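# Flip the grey finned box onto its fins

## Task

Turn the grey finned box upside down in place, so it rests flat on its fins with its feet pointing up.

## Robot and tools

Robot: two arms, left_arm and right_arm, each with a parallel two-finger gripper and a wrist camera. Scene frame: origin at table-top height, midway between the nominal arm bases. +z is up, +x reaches out over the table, and left_arm sits on the +y side. Arm names do not match image sides. Calibrated bases: left_arm at (+0.026, +0.257, +0.013) m, right_arm at (+0.001, -0.338, +0.037) m, each yawed very slightly. A two-camera stand is fixed behind the arms. Loose objects can get an occasional brief external nudge.

Frames: each arm reports hand poses, velocities, targets and its wrist-camera pose in its own base frame. Fixed cameras and the table use the scene frame. On each gripper the fingers point along its +z and open and close along its y. end_effector_position is the spot between the pads, about 1 cm inside the fingertips. Printed positions and orientations may be off by a few cm, more when the arm is stretched far.

A command row is 14 numbers, all in [-1, 1]. The first seven are left_arm: dx, dy, dz, rx, ry, rz, opening. The last seven are right_arm in the same order. Every row includes both arms, even if one stays still. dx..rz are offsets, not poses, measured from that arm's Hand target as it stood when the action or move began. They run along that arm's own base axes, and rotation is about the Hand target position. Scale: 1.0 equals 0.6 m of travel or 180 degrees. rx, ry, rz form one rotation vector. If the length of dx, dy, dz exceeds 1.0 it may be shortened along its direction. Opening is absolute, not an offset: +1 is fully open (0.094 m), -1 is closed. Sending 0 for all six pose numbers re-requests the current Hand target. A 0 in the opening slot means a half-open command, so to leave a gripper as it is, repeat its current opening.

execute_actions(actions, cameras): actions is a list of actions, each a table of up to 15 rows, one row per 1/30 s step. A short table keeps its last row for the remaining steps. Every row counts from the action's starting Hand target, so repeating an offset in a new action moves the arm further. cameras lists camera names, ["all"], or []. An empty actions list returns images and full status.

move(target, speed, blend, opening_speed, grip_force, blocking, cameras): target is one 14-number row, or a list of up to 15 rows. All rows are offsets from the same starting Hand targets, not chained. The gripper follows a straight path and turns the shorter way. speed is in m/s, 0.002 to 4.3, default 0.25, and turning is capped at twice that in rad/s. Give one value, or one per target. blend (metres) rounds corners between listed targets; 0 stops at each. opening_speed sets how fast openings change on the -1..+1 scale per second, at least 0.2; use it to close gently. grip_force is the newtons per finger pad, 10 to 50. It stays in force until changed, and lower values close slowly. blocking=false returns early while the move keeps running. Paths do not avoid obstacles or the other arm. Grippers lag and overshoot more at high speed or near full stretch. Do not route a path near an arm's own base, as that can flip its shoulder posture; go around it.

wait(seconds 0..10, cameras) lets the scene run with commands held. stop(cameras) brakes a running move. zoom_image(camera, region=[x0,y0,x1,y1]) enlarges part of the newest image from that camera, at most 504 by 504 pixels. read_manual(section="licences") returns only licence texts. finished_scene(scene) ends the current scene, given as an integer, and cannot be reversed. Call it only when the box lies stable on its fins with the robot clear.

Cameras: cam_head_left, cam_head_right, cam_high and cam_low are fixed. cam_left_wrist and cam_right_wrist are on the arms. All images are 672x504.

Results: the robot state for each arm gives end_effector_position (m) and end_effector_quat_wxyz, plus Hand target, the last commanded pose after clipping. Next offsets count from Hand target, and the gripper often rests a little short of it. There are also Joint positions, with the last number being the finger opening in metres, and Joint torques. Torques 3 and 4 wrap at ±28 N m. Joint velocities may read "within noise". grip_measured is the measured opening on the command scale, reading slightly wide when empty and slightly narrow on a squeezed part. grip_effort_nm is the gripper motor effort, negative when closing. Tool commands gives the current openings. A move adds a "move:" line with the ending (done, off_target, moving, held, fault) and any limits (paced = the sent pose was clipped, held = steps were withheld). done means at rest within 10 mm and 2 degrees; it does not reveal contact. MOTOR HOT warns of heating. An OVER-TEMPERATURE FAULT means that arm has gone limp for 30 to 60 s or longer.

Control notes: each step clips commanded orientation to within 40 degrees of the measured orientation. Friction and load can leave a gripper a few cm off target. An arm blocked by an object keeps pushing until commanded back past its gripper. Long stretched holds, heavy loads and pushing at unreachable poses heat the motors.

Avoid: dropping the box or releasing it while it moves, fast hits, hard presses, and anything leaving the table. Never let the grippers or arms touch or squeeze each other. Keep motion smooth and effort low, and release by opening well above grip_measured.

Each tool is called after "Emit:" as name(argument=value, ...), one argument or row to a line, values as JSON.

## Session

Emit:
execute_actions(
  actions=[],
)

Scene clock: 0.00 s.
left_arm: end_effector_position=(+0.1935, +0.1162, +0.2045) grip_measured=+1.000 grip_effort_nm=n/a end_effector_quat_wxyz=(+0.168, +0.348, +0.922, -0.036) | right_arm: end_effector_position=(+0.3782, +0.0839, +0.3232) grip_measured=+1.000 grip_effort_nm=n/a end_effector_quat_wxyz=(+0.361, -0.079, +0.896, +0.245)
Joint positions: left_arm=[0.802 0.841 0.799 -1.459 0.338 1.512 0.094] | right_arm=[-0.008 0.898 0.937 -0.836 -0.525 0.036 0.094]
Joint velocities: within noise
Joint torques (N m): no reading
Heat: left arm: hottest elbow 33 °C; right arm: hottest waist 32 °C.
Hand target: left_arm +0.1971, +0.1200, +0.2124; +0.172, +0.350, +0.921, -0.027 | right_arm +0.3828, +0.0838, +0.3395; +0.376, -0.083, +0.890, +0.244
Tool commands: left_gripper/opening=+1.0 right_gripper/opening=+1.0

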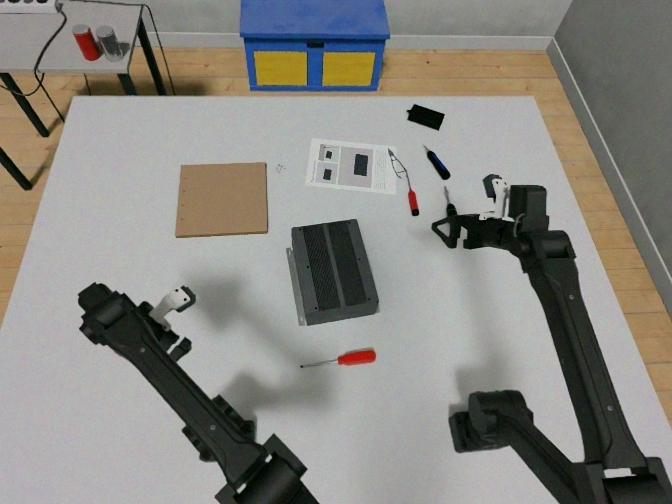

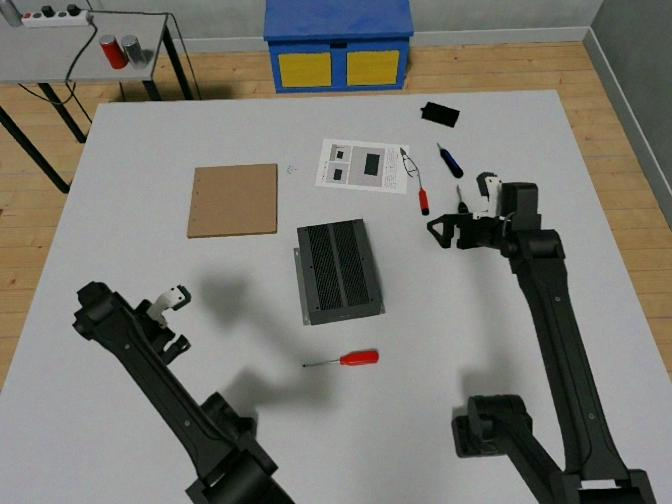

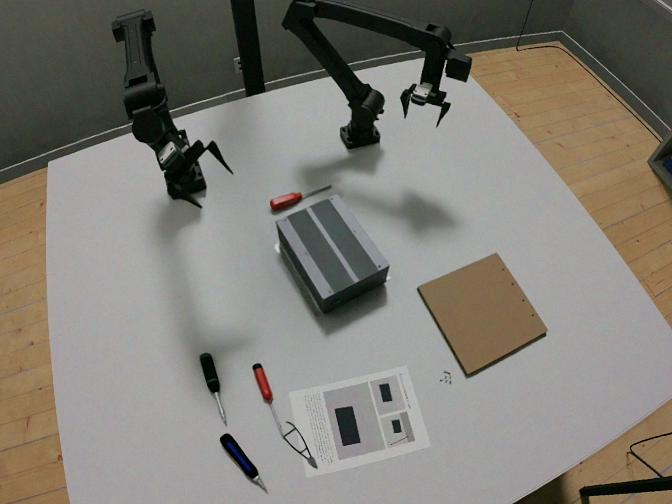

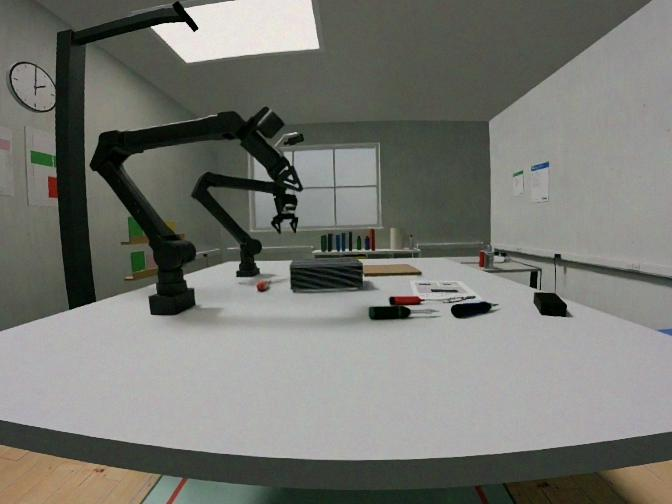

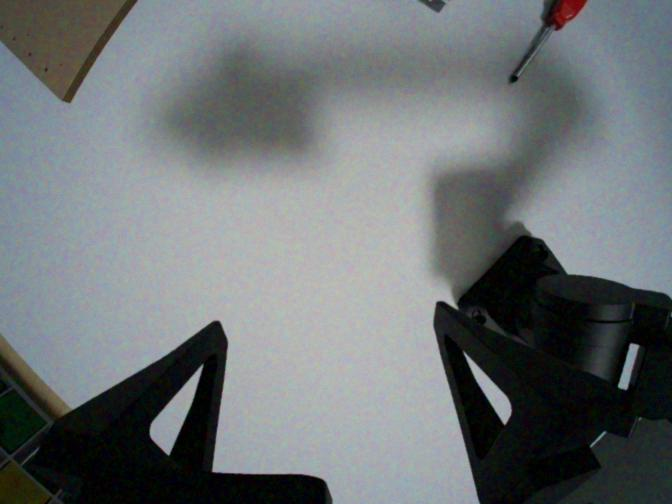

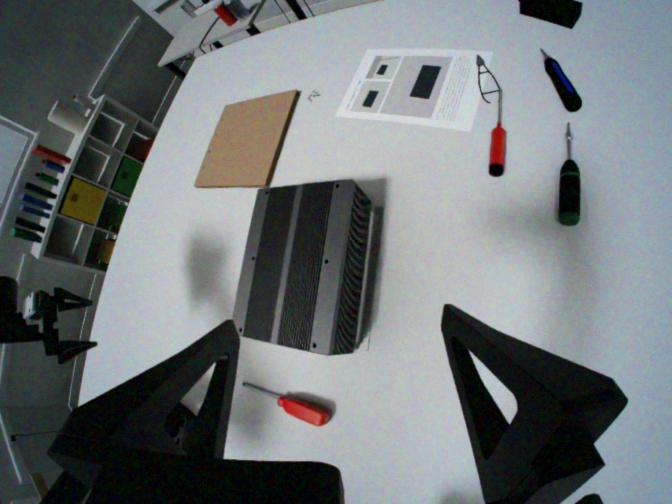

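Emit:
zoom_image(
  camera="cam_head_right",
  region=[270, 200, 420, 340],
)

Emit:
zoom_image(
  camera="cam_high",
  region=[250, 170, 420, 330],
)

Emit:
zoom_image(
  camera="cam_right_wrist",
  region=[210, 150, 410, 370],
)

Emit:
zoom_image(
  camera="cam_low",
  region=[230, 240, 400, 310],
)

Scaled by 3.360.

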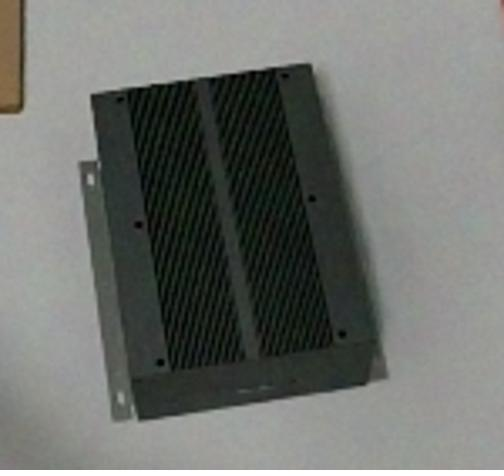

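Scaled by 2.965.

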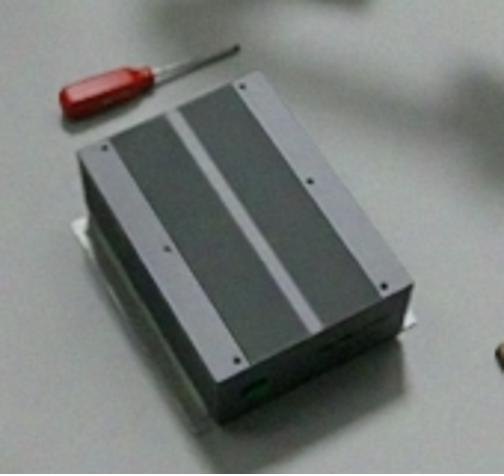

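Scaled by 2.291 from the camera's 672x504 image, which has a finer 960x720 frame.

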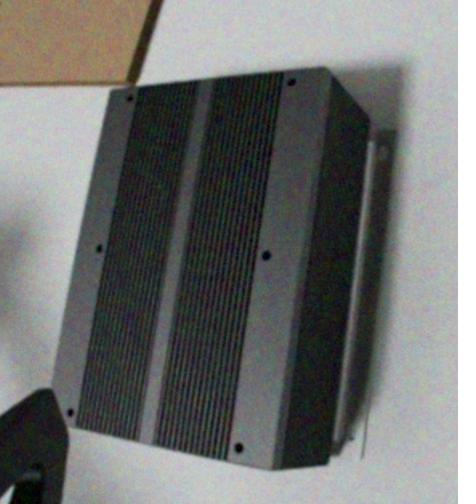

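Scaled by 2.965.

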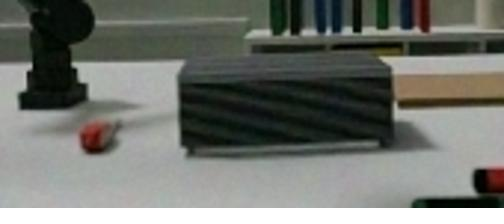

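Emit:
move(
  target=[0,0,0,0,0,0,1,-0.138,0.027,-0.233,-0.0386,-0.144,0.1976,1],
  cameras=["cam_right_wrist"],
)

Emit:
zoom_image(
  camera="cam_right_wrist",
  region=[150, 50, 450, 300],
)

Scene clock: 81.17 s.
left_arm: end_effector_position=(+0.1935, +0.1162, +0.2045) grip_measured=+1.000 grip_effort_nm=0.02 end_effector_quat_wxyz=(+0.168, +0.348, +0.922, -0.036) | right_arm: end_effector_position=(+0.2958, +0.1046, +0.1963) grip_measured=+1.000 grip_effort_nm=-0.01 end_effector_quat_wxyz=(+0.463, -0.424, +0.729, +0.272)
Joint positions: left_arm=[0.802 0.841 0.799 -1.459 0.338 1.512 0.094] | right_arm=[-0.147 0.828 0.49 -0.58 -1.008 -0.831 0.094]
Joint torques (N m): left_arm=[-0.79 -1.08 10.18 0.75 0.37 -0.2] | right_arm=[-1.85 -0.21 8.99 1.11 -0.71 -0.14]
Heat: left arm: hottest elbow 39 °C; right arm: hottest elbow 44 °C.
Hand target: left_arm +0.1971, +0.1200, +0.2124; +0.172, +0.350, +0.921, -0.027 | right_arm +0.2999, +0.1001, +0.1996; +0.465, -0.422, +0.730, +0.269
Off the commanded pose: left_arm 0.010 m, 1 deg | right_arm 0.007 m, 1 deg.
move: done
Images, in order (width x height): cam_right_wrist 672x504.

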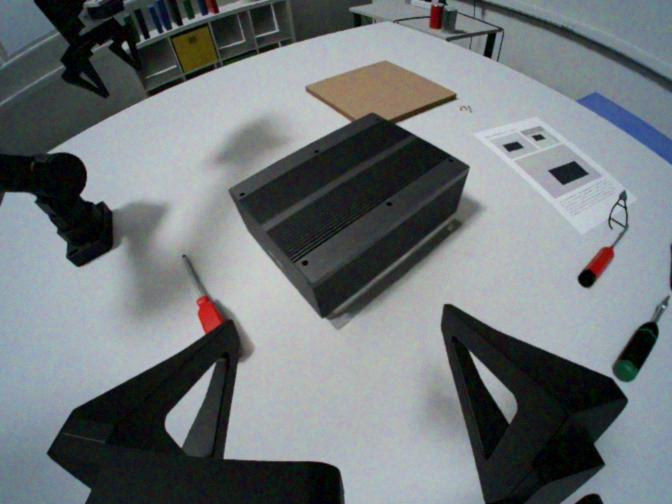

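Scaled by 1.680 from the camera's 672x504 image, which has a finer 960x720 frame.

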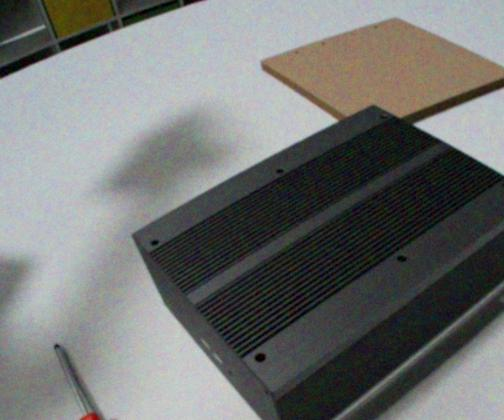

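Emit:
zoom_image(
  camera="cam_right_wrist",
  region=[220, 170, 480, 340],
)

Emit:
zoom_image(
  camera="cam_low",
  region=[280, 250, 375, 300],
)

Scaled by 1.938 from the camera's 672x504 image, which has a finer 960x720 frame.

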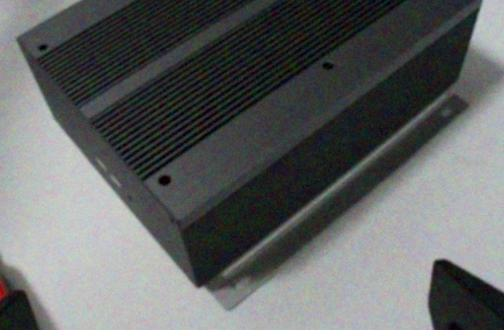

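This scene's latest camera images include none from cam_low. They are from: cam_right_wrist. cam_low's image comes with the result of a call that names it in "cameras".

Emit:
move(
  target=[0.188,-0.35,-0.12,-0.238,-0.153,-0.135,-1,0.125,0.025,-0.133,0.0246,-0.0129,0.0273,-1],
  cameras=["all"],
)

Emit:
zoom_image(
  camera="cam_left_wrist",
  region=[180, 100, 560, 385],
)

Emit:
zoom_image(
  camera="cam_low",
  region=[250, 230, 400, 310],
)

Emit:
zoom_image(
  camera="cam_right_wrist",
  region=[180, 100, 560, 385],
)

Scene clock: 234.63 s.
left_arm: end_effector_position=(+0.3106, -0.0870, +0.1422) grip_measured=-0.989 grip_effort_nm=-0.60 end_effector_quat_wxyz=(+0.486, +0.440, +0.690, -0.307) | right_arm: end_effector_position=(+0.3646, +0.1105, +0.1116) grip_measured=-0.986 grip_effort_nm=-0.76 end_effector_quat_wxyz=(+0.477, -0.432, +0.700, +0.309)
Joint positions: left_arm=[0.25 1.1 0.448 -0.436 1.177 1.059 0.001] | right_arm=[-0.122 1.322 0.483 -0.036 -1.092 -0.793 0.001]
Joint torques (N m): left_arm=[-1.79 -3.31 7.01 1.81 0.54 -0.34] | right_arm=[1.2 -5.3 8.02 1.95 -0.7 0.02]
Heat: left arm: hottest elbow 42 °C; right arm: hottest elbow 41 °C.
Hand target: left_arm +0.3099, -0.0900, +0.1404; +0.484, +0.440, +0.691, -0.309 | right_arm +0.3749, +0.1151, +0.1198; +0.484, -0.440, +0.691, +0.308
Off the commanded pose: left_arm 0.004 m, 0 deg | right_arm 0.014 m, 2 deg.
move: off_target (right_arm)

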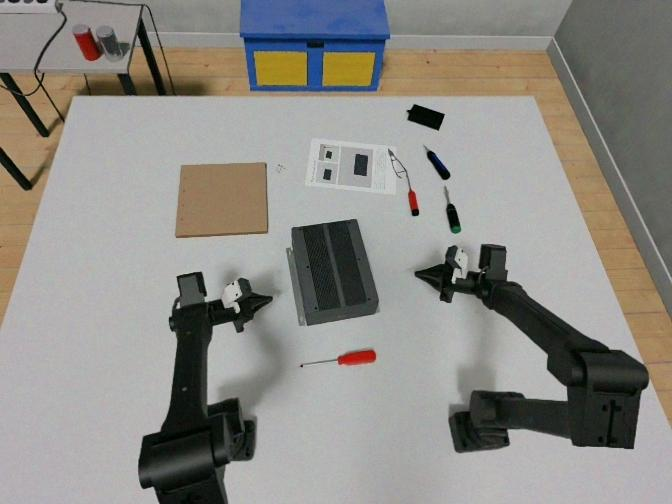

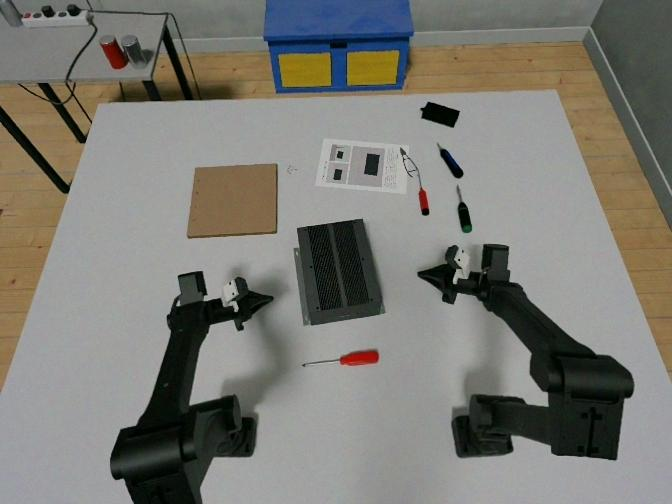

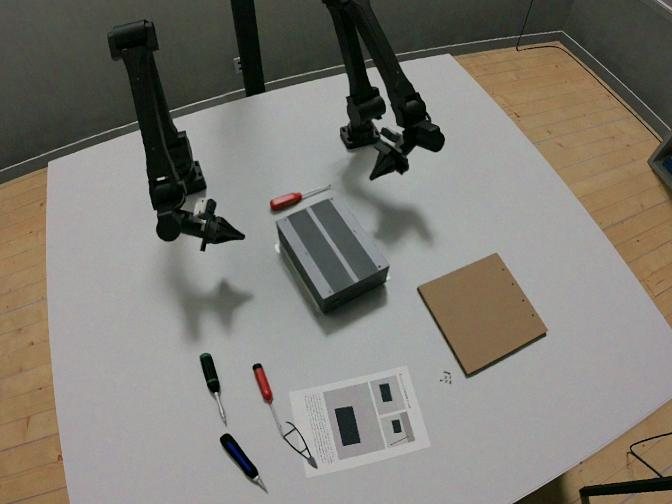

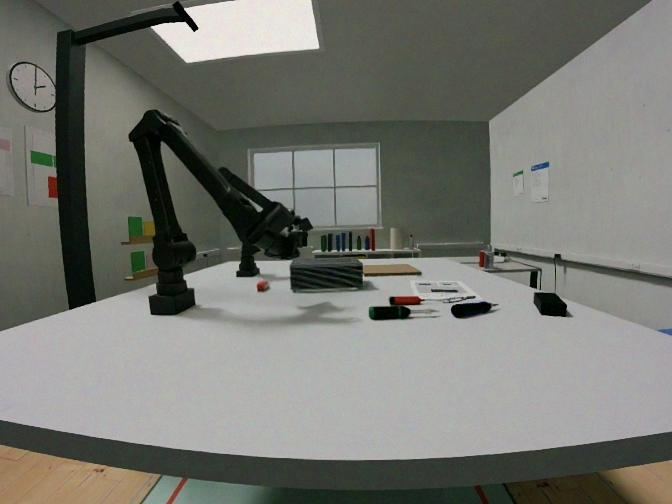

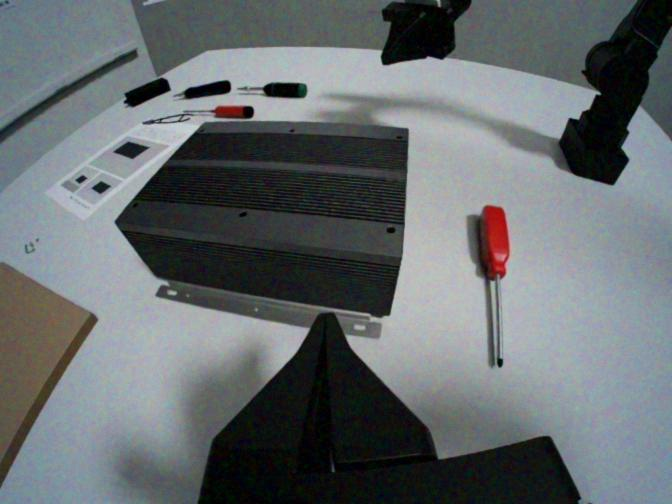

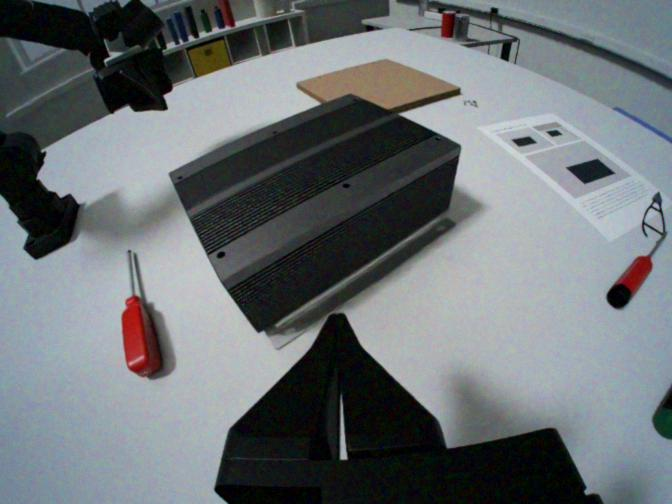

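Scaled by 1.326 from the camera's 672x504 image, which has a finer 960x720 frame.

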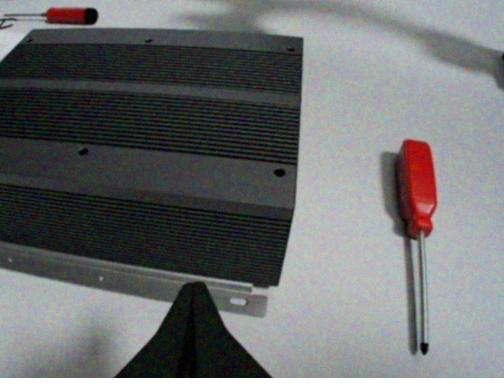

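Scaled by 3.360.

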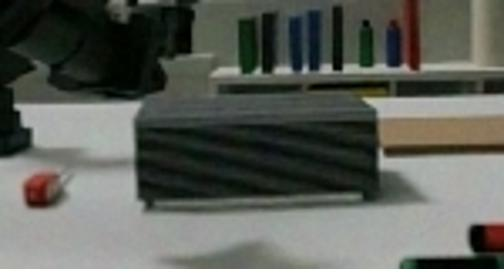

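Scaled by 1.326 from the camera's 672x504 image, which has a finer 960x720 frame.

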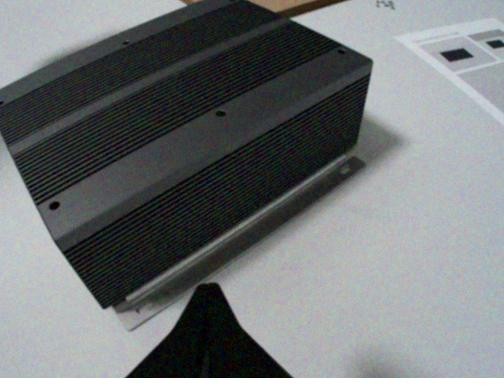

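Emit:
move(
  target=[0.059,-0.082,-0.158,0,0,0,-1,0.016,0.09,-0.154,0,0,0,-1],
  speed=0.12,
  cameras=["cam_left_wrist","cam_right_wrist","cam_head_left"],
)

Emit:
zoom_image(
  camera="cam_head_left",
  region=[200, 200, 460, 370],
)

Scene clock: 285.87 s.
left_arm: end_effector_position=(+0.3484, -0.1357, +0.0522) grip_measured=-0.989 grip_effort_nm=-0.60 end_effector_quat_wxyz=(+0.490, +0.443, +0.687, -0.302) | right_arm: end_effector_position=(+0.3864, +0.1639, +0.0300) grip_measured=-0.986 grip_effort_nm=-0.76 end_effector_quat_wxyz=(+0.486, -0.438, +0.692, +0.304)
Joint positions: left_arm=[0.045 1.526 0.361 0.422 1.05 0.694 0.001] | right_arm=[0.053 1.7 0.447 0.604 -0.969 -0.564 0.001]
Joint torques (N m): left_arm=[-1.67 -4.66 4.12 2.35 0.36 -0.34] | right_arm=[0.26 -7.53 3.29 2.32 -0.28 0.04]
Heat: left arm: hottest elbow 41 °C; right arm: hottest elbow 41 °C.
Hand target: left_arm +0.3453, -0.1392, +0.0455; +0.483, +0.440, +0.691, -0.309 | right_arm +0.3846, +0.1691, +0.0274; +0.484, -0.440, +0.691, +0.308
Off the commanded pose: left_arm 0.008 m, 1 deg | right_arm 0.006 m, 1 deg.
move: done
Images, in order (width x height): cam_head_left 672x504, cam_left_wrist 672x504, cam_right_wrist 672x504.

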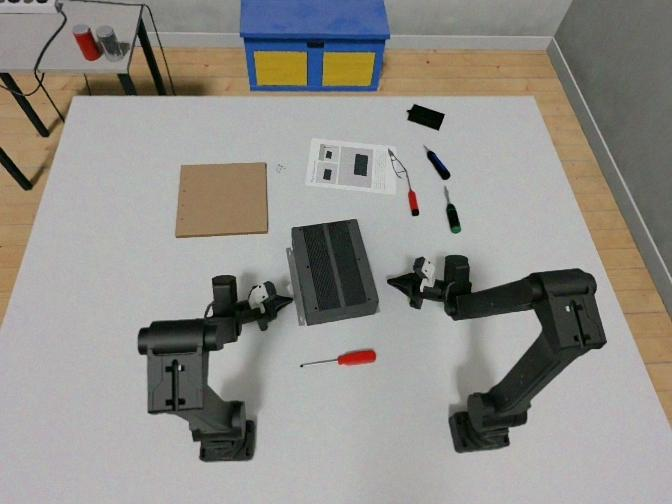

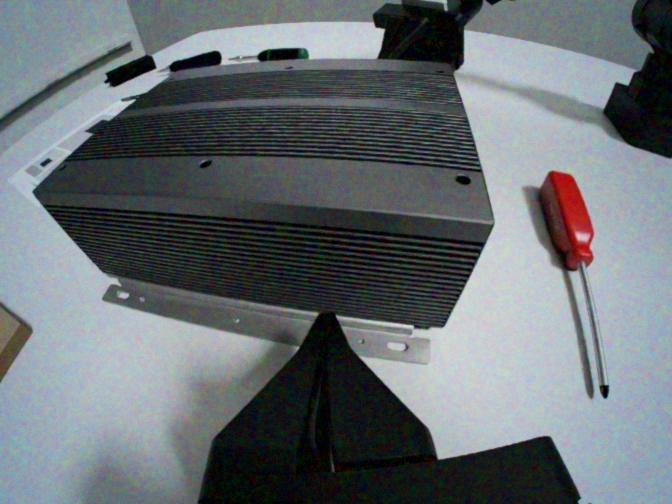

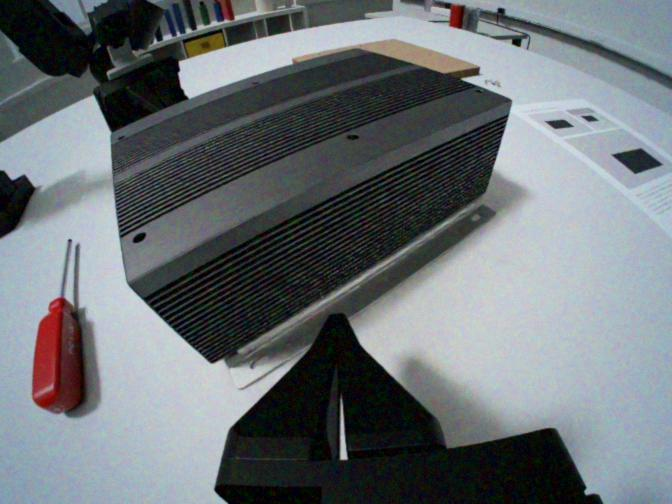

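Scaled by 1.938.

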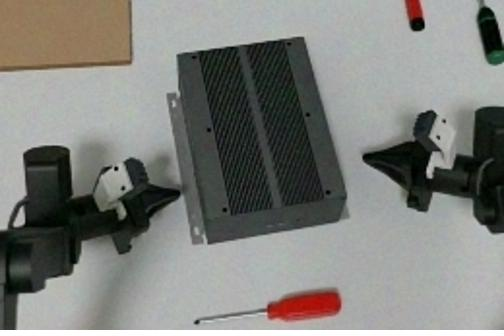

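Emit:
move(
  target=[0.0075,-0.0495,-0.005,0,0,0,-1,-0.0066,0.0495,-0.005,0,0,0,-1],
  speed=0.05,
  cameras=["cam_left_wrist","cam_right_wrist","cam_head_left"],
)

Emit:
zoom_image(
  camera="cam_head_left",
  region=[200, 200, 460, 370],
)

Scene clock: 301.87 s.
left_arm: end_effector_position=(+0.3534, -0.1632, +0.0489) grip_measured=-0.989 grip_effort_nm=-0.60 end_effector_quat_wxyz=(+0.491, +0.441, +0.689, -0.301) | right_arm: end_effector_position=(+0.3831, +0.1937, +0.0270) grip_measured=-0.986 grip_effort_nm=-0.76 end_effector_quat_wxyz=(+0.486, -0.439, +0.692, +0.304)
Joint positions: left_arm=[-0.054 1.568 0.356 0.575 0.967 0.566 0.001] | right_arm=[0.148 1.727 0.437 0.713 -0.892 -0.474 0.001]
Joint torques (N m): left_arm=[-2.2 -4.89 4.04 2.55 0.35 -0.35] | right_arm=[0.85 -7.88 2.89 2.47 -0.17 0.04]
Heat: left arm: hottest elbow 39 °C; right arm: hottest elbow 38 °C.
Hand target: left_arm +0.3498, -0.1689, +0.0426; +0.484, +0.440, +0.691, -0.309 | right_arm +0.3807, +0.1987, +0.0245; +0.484, -0.440, +0.691, +0.308
Off the commanded pose: left_arm 0.009 m, 1 deg | right_arm 0.006 m, 1 deg.
move: done
Images, in order (width x height): cam_head_left 672x504, cam_left_wrist 672x504, cam_right_wrist 672x504.

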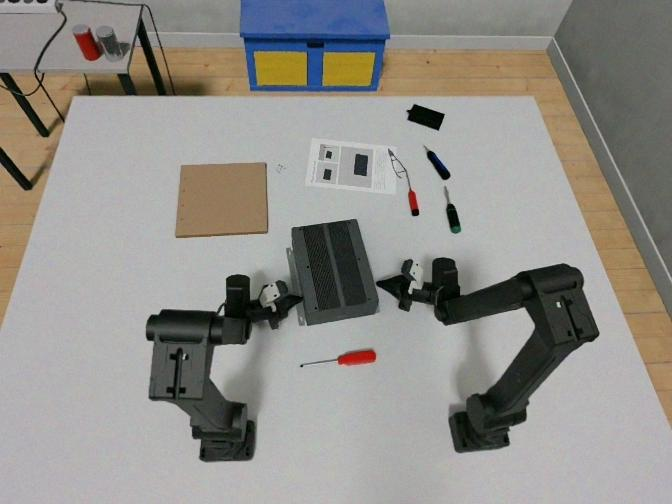

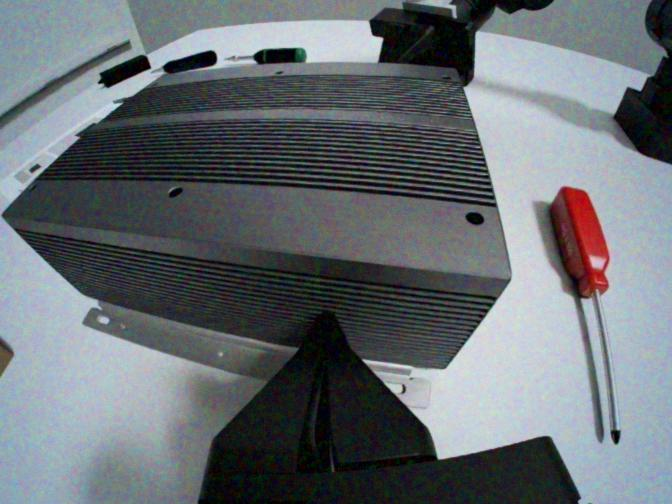

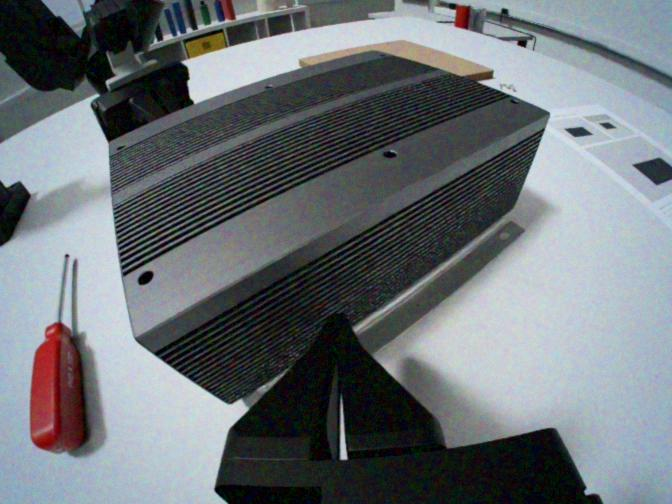

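Scaled by 1.938.

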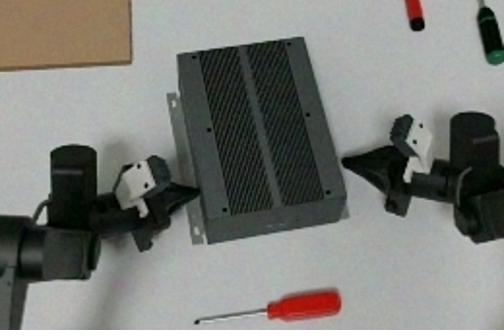

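Emit:
move(
  target=[0.002,-0.0165,0.0,0,0,0,-1,-0.0022,0.0165,0,0,0,0,-1],
  speed=0.04,
)

Emit:
move(
  target=[0.002,-0.0165,0.0,0,0,0,-1,-0.0022,0.0165,0,0,0,0,-1],
  speed=0.04,
  cameras=["cam_left_wrist","cam_right_wrist","cam_head_left"],
)

Emit:
zoom_image(
  camera="cam_head_left",
  region=[200, 200, 460, 370],
)

Scene clock: 312.53 s.
left_arm: end_effector_position=(+0.3557, -0.1656, +0.0490) grip_measured=-0.989 grip_effort_nm=-0.60 end_effector_quat_wxyz=(+0.493, +0.434, +0.694, -0.295) | right_arm: end_effector_position=(+0.3824, +0.2037, +0.0271) grip_measured=-0.986 grip_effort_nm=-0.76 end_effector_quat_wxyz=(+0.486, -0.439, +0.692, +0.304)
Joint positions: left_arm=[-0.069 1.571 0.351 0.61 0.937 0.532 0.001] | right_arm=[0.18 1.732 0.437 0.739 -0.865 -0.448 0.001]
Joint torques (N m): left_arm=[-3.9 -4.66 4.45 2.58 0.44 -0.33] | right_arm=[0.62 -8.18 2.92 2.37 -0.19 0.07]
Heat: left arm: hottest elbow 38 °C; right arm: hottest elbow 37 °C.
Hand target: left_arm +0.3509, -0.1788, +0.0426; +0.483, +0.440, +0.691, -0.309 | right_arm +0.3793, +0.2087, +0.0244; +0.484, -0.440, +0.691, +0.308
Off the commanded pose: left_arm 0.015 m, 2 deg | right_arm 0.006 m, 1 deg.
move: off_target (left_arm)

Scene clock: 313.57 s.
left_arm: end_effector_position=(+0.3574, -0.1692, +0.0492) grip_measured=-0.989 grip_effort_nm=-0.60 end_effector_quat_wxyz=(+0.495, +0.428, +0.697, -0.292) | right_arm: end_effector_position=(+0.3854, +0.2033, +0.0267) grip_measured=-0.986 grip_effort_nm=-0.76 end_effector_quat_wxyz=(+0.490, -0.429, +0.699, +0.295)
Joint positions: left_arm=[-0.086 1.574 0.348 0.641 0.91 0.502 0.001] | right_arm=[0.187 1.734 0.433 0.762 -0.83 -0.423 0.001]
Joint torques (N m): left_arm=[-5.3 -4.25 4.89 2.54 0.43 -0.32] | right_arm=[2.61 -7.82 3.19 2.45 -0.55 0.03]
Heat: left arm: hottest elbow 38 °C; right arm: hottest elbow 37 °C.
Hand target: left_arm +0.3521, -0.1887, +0.0426; +0.484, +0.440, +0.691, -0.309 | right_arm +0.3779, +0.2185, +0.0244; +0.484, -0.440, +0.691, +0.308
Off the commanded pose: left_arm 0.021 m, 3 deg | right_arm 0.017 m, 2 deg.
move: off_target (left_arm, right_arm)
Images, in order (width x height): cam_head_left 672x504, cam_left_wrist 672x504, cam_right_wrist 672x504.

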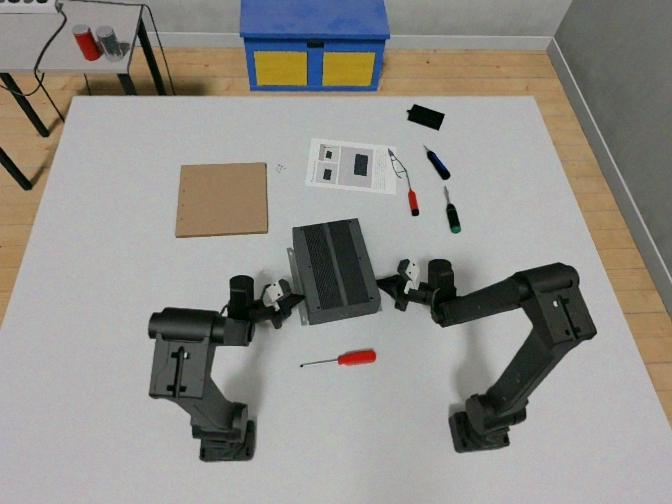

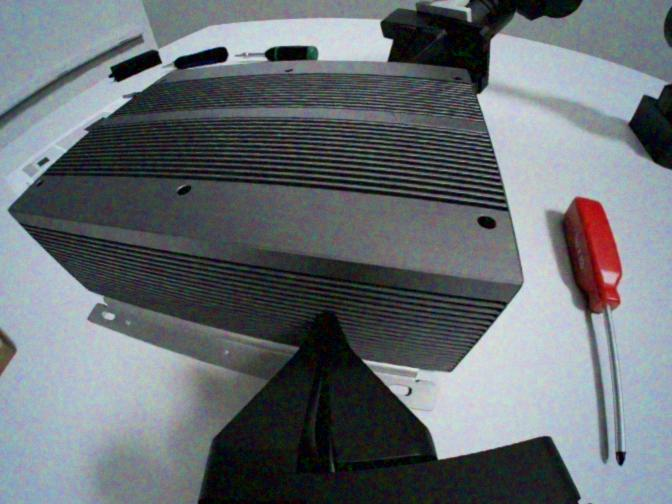

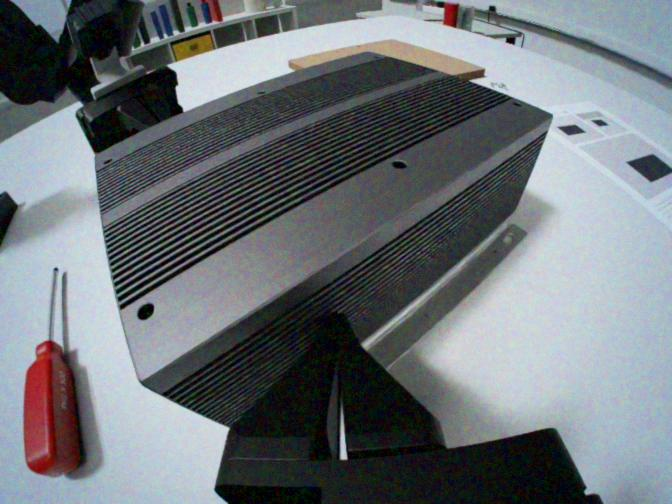

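Scaled by 1.938.

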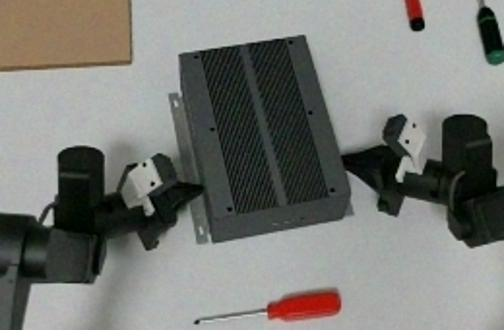

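Emit:
move(
  target=[0.006,-0.0495,0.0,0,0,0,-1,-0.0066,0.0495,0,0,0,0,-1],
  speed=0.05,
  cameras=["cam_head_left"],
)

Emit:
zoom_image(
  camera="cam_head_left",
  region=[200, 200, 460, 370],
)

Scene clock: 322.73 s.
left_arm: end_effector_position=(+0.3635, -0.1800, +0.0499) grip_measured=-0.989 grip_effort_nm=-0.59 end_effector_quat_wxyz=(+0.501, +0.412, +0.708, -0.279) | right_arm: end_effector_position=(+0.3992, +0.1969, +0.0268) grip_measured=-0.986 grip_effort_nm=-0.76 end_effector_quat_wxyz=(+0.503, -0.397, +0.722, +0.263)
Joint positions: left_arm=[-0.138 1.584 0.344 0.71 0.824 0.424 0.001] | right_arm=[0.198 1.736 0.427 0.814 -0.722 -0.364 0.001]
Joint torques (N m): left_arm=[-8.7 -3.37 6.01 2.5 0.7 -0.3] | right_arm=[8 -7.24 3.43 2.28 -2.13 -0.02]
Heat: left arm: hottest elbow 38 °C; right arm: hottest elbow 37 °C.
Hand target: left_arm +0.3558, -0.2185, +0.0426; +0.484, +0.440, +0.691, -0.309 | right_arm +0.3741, +0.2482, +0.0245; +0.484, -0.440, +0.691, +0.308
Off the commanded pose: left_arm 0.040 m, 5 deg | right_arm 0.057 m, 8 deg.
move: off_target (left_arm, right_arm)
Images, in order (width x height): cam_head_left 672x504.

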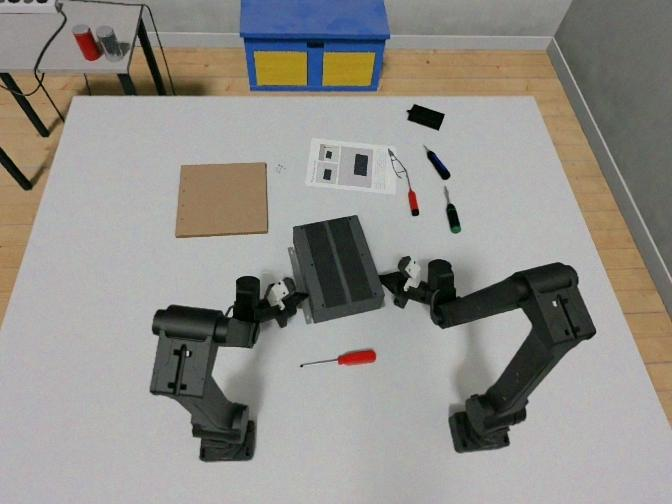

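Scaled by 1.938.

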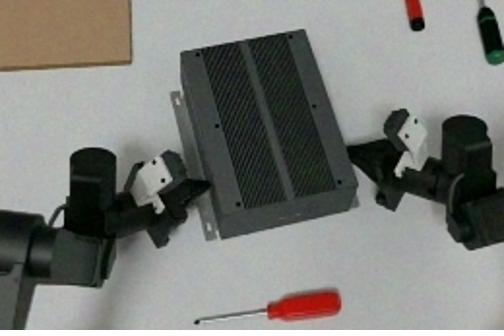

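Emit:
move(
  target=[0.0,0,0.083,0,0,0,-1,0,0,0.083,0,0,0,-1],
  speed=0.04,
  cameras=["cam_head_left","cam_low","cam_right_wrist","cam_left_wrist"],
)

Emit:
zoom_image(
  camera="cam_low",
  region=[250, 230, 400, 310],
)

Scene clock: 331.83 s.
left_arm: end_effector_position=(+0.3476, -0.1838, +0.0568) grip_measured=-0.989 grip_effort_nm=-0.59 end_effector_quat_wxyz=(+0.457, +0.403, +0.738, -0.289) | right_arm: end_effector_position=(+0.3914, +0.1956, +0.0493) grip_measured=-0.986 grip_effort_nm=-0.76 end_effector_quat_wxyz=(+0.480, -0.389, +0.740, +0.266)
Joint positions: left_arm=[-0.164 1.451 0.344 0.475 0.793 0.416 0.001] | right_arm=[0.203 1.586 0.423 0.614 -0.707 -0.358 0.001]
Joint torques (N m): left_arm=[-6.53 -8.94 8.69 2.67 1.95 -0.29] | right_arm=[7.41 -10.87 5.45 2.03 -2.81 -0.01]
Heat: left arm: hottest elbow 38 °C; right arm: hottest elbow 36 °C.
Hand target: left_arm +0.3558, -0.2184, +0.0923; +0.483, +0.440, +0.691, -0.309 | right_arm +0.3741, +0.2482, +0.0742; +0.484, -0.440, +0.691, +0.308
Off the commanded pose: left_arm 0.050 m, 8 deg | right_arm 0.061 m, 9 deg.
move: off_target (left_arm, right_arm)
Images, in order (width x height): cam_head_left 672x504, cam_low 672x504, cam_left_wrist 672x504, cam_right_wrist 672x504.

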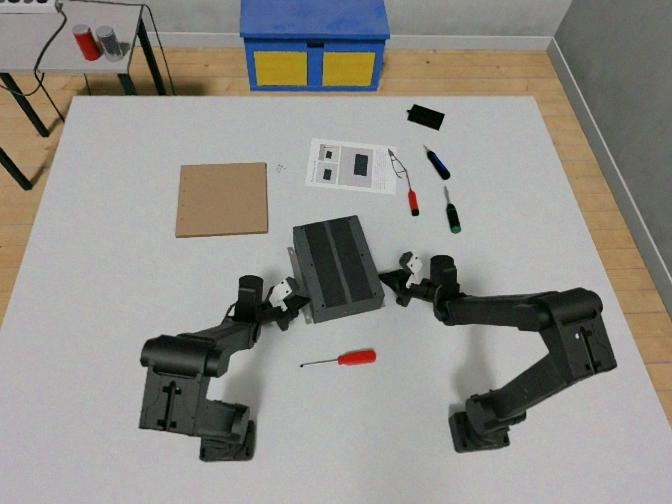

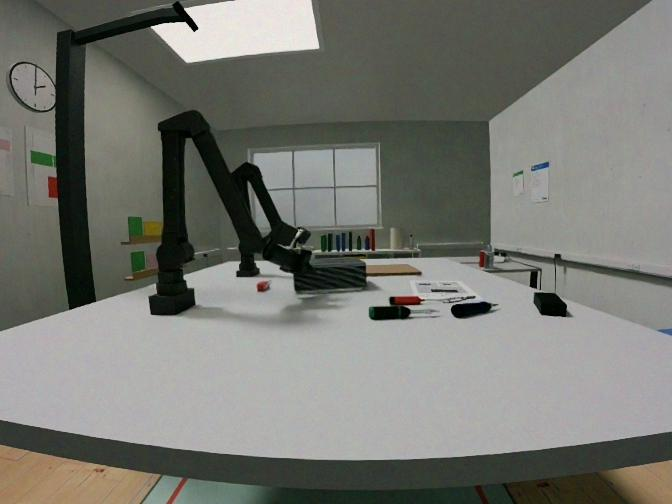

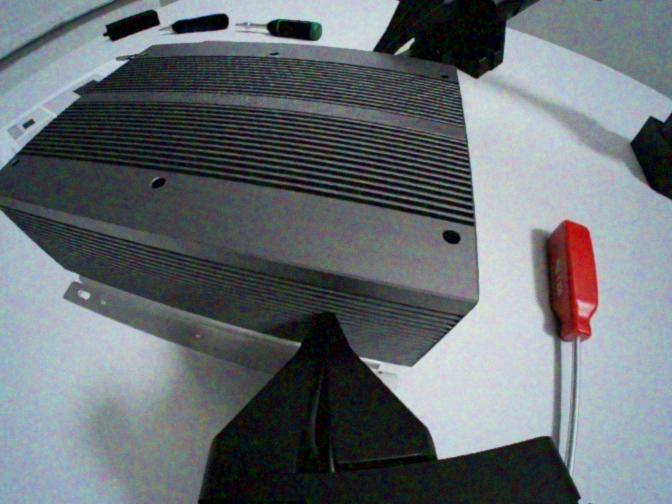

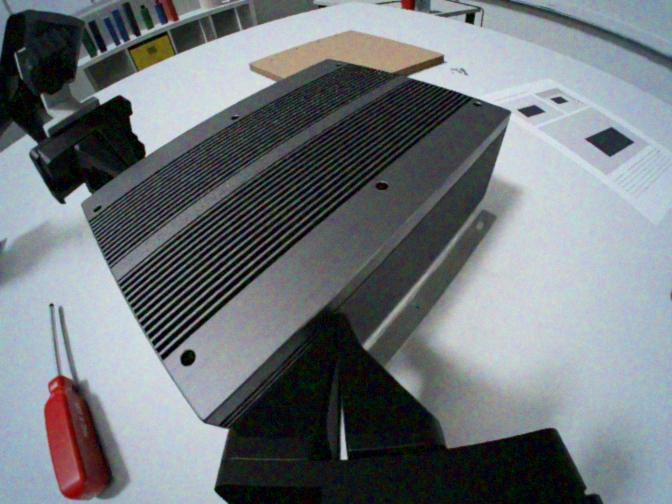

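Scaled by 3.360.

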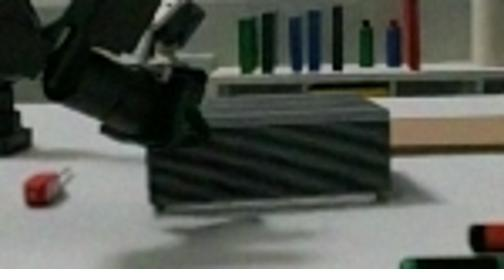

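Emit:
move(
  target=[0.0,-0.06,0.0,0,0,0,-1,0,0.06,0.0,0,0,0,-1],
  speed=0.05,
)

Emit:
move(
  target=[0.0,0,0.06,0,0,0,-1,0,0,0.04,0,0,0,-1],
  speed=0.04,
  cameras=["cam_head_left","cam_low","cam_right_wrist","cam_left_wrist"],
)

Emit:
zoom_image(
  camera="cam_low",
  region=[250, 230, 400, 310],
)

Scene clock: 345.13 s.
left_arm: end_effector_position=(+0.3500, -0.1964, +0.0579) grip_measured=-0.989 grip_effort_nm=-0.59 end_effector_quat_wxyz=(+0.455, +0.387, +0.752, -0.278) | right_arm: end_effector_position=(+0.4036, +0.1899, +0.0491) grip_measured=-0.986 grip_effort_nm=-0.76 end_effector_quat_wxyz=(+0.487, -0.355, +0.763, +0.235)
Joint positions: left_arm=[-0.227 1.442 0.343 0.499 0.702 0.342 0.001] | right_arm=[0.22 1.58 0.423 0.632 -0.595 -0.301 0.001]
Joint torques (N m): left_arm=[-10.64 -6.65 9.62 4.27 1.83 -0.27] | right_arm=[13.8 -9.35 6.22 2.93 -4.41 -0.07]
Heat: left arm: hottest elbow 39 °C; right arm: hottest elbow 36 °C.
Hand target: left_arm +0.3559, -0.2543, +0.0923; +0.484, +0.440, +0.691, -0.309 | right_arm +0.3740, +0.2843, +0.0743; +0.484, -0.440, +0.691, +0.308
Off the commanded pose: left_arm 0.068 m, 10 deg | right_arm 0.102 m, 15 deg.
move: off_target (left_arm, right_arm)

Scene clock: 346.63 s.
left_arm: end_effector_position=(+0.3321, -0.2011, +0.0599) grip_measured=-0.989 grip_effort_nm=-0.59 end_effector_quat_wxyz=(+0.420, +0.389, +0.769, -0.286) | right_arm: end_effector_position=(+0.3964, +0.1906, +0.0501) grip_measured=-0.986 grip_effort_nm=-0.76 end_effector_quat_wxyz=(+0.467, -0.353, +0.775, +0.238)
Joint positions: left_arm=[-0.255 1.357 0.342 0.338 0.688 0.342 0.001] | right_arm=[0.228 1.536 0.423 0.542 -0.588 -0.3 0.001]
Joint torques (N m): left_arm=[-8.35 -10.05 12.3 4.05 2.44 -0.31] | right_arm=[12.69 -11.46 7.35 2.92 -4.75 -0.07]
Heat: left arm: hottest elbow 39 °C; right arm: hottest elbow 36 °C.
Hand target: left_arm +0.3557, -0.2543, +0.1283; +0.483, +0.440, +0.691, -0.309 | right_arm +0.3740, +0.2843, +0.0983; +0.484, -0.440, +0.691, +0.308
Off the commanded pose: left_arm 0.090 m, 13 deg | right_arm 0.108 m, 16 deg.
move: off_target (left_arm, right_arm)
Images, in order (width x height): cam_head_left 672x504, cam_low 672x504, cam_left_wrist 672x504, cam_right_wrist 672x504.

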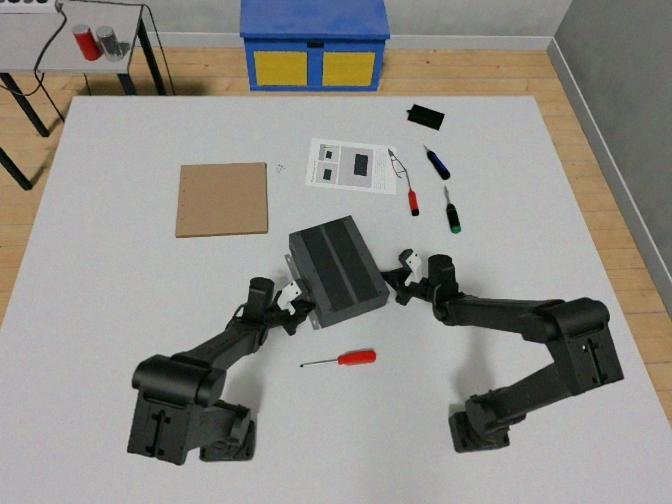

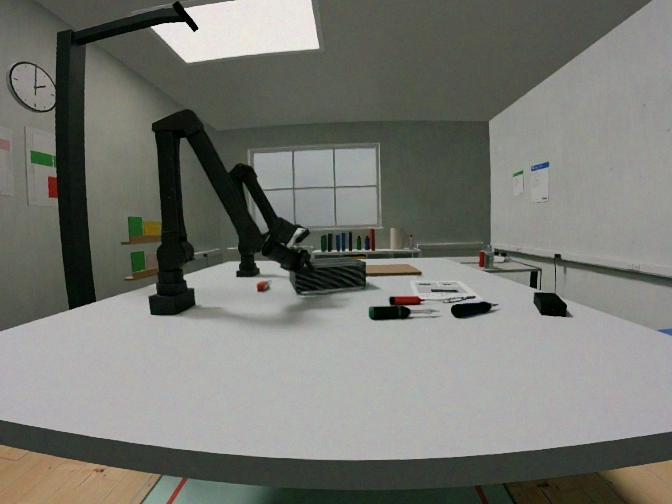

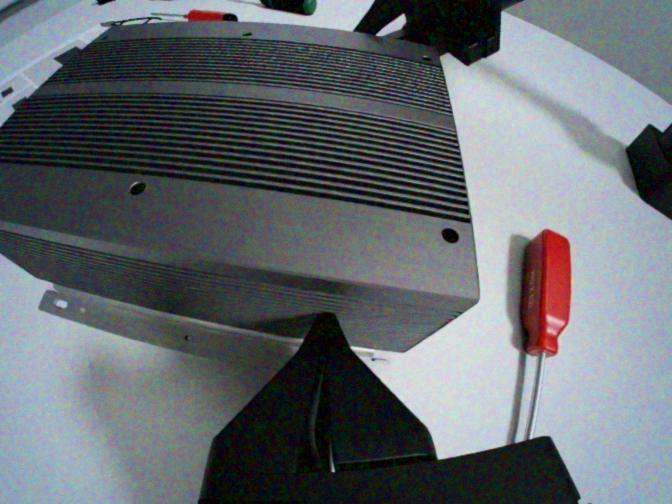

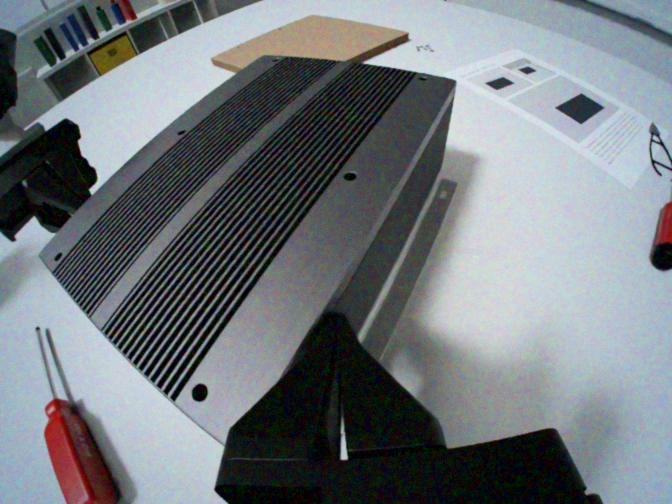

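Scaled by 3.360.

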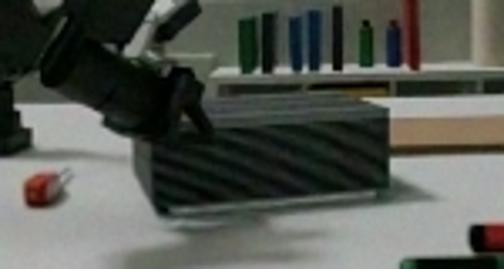

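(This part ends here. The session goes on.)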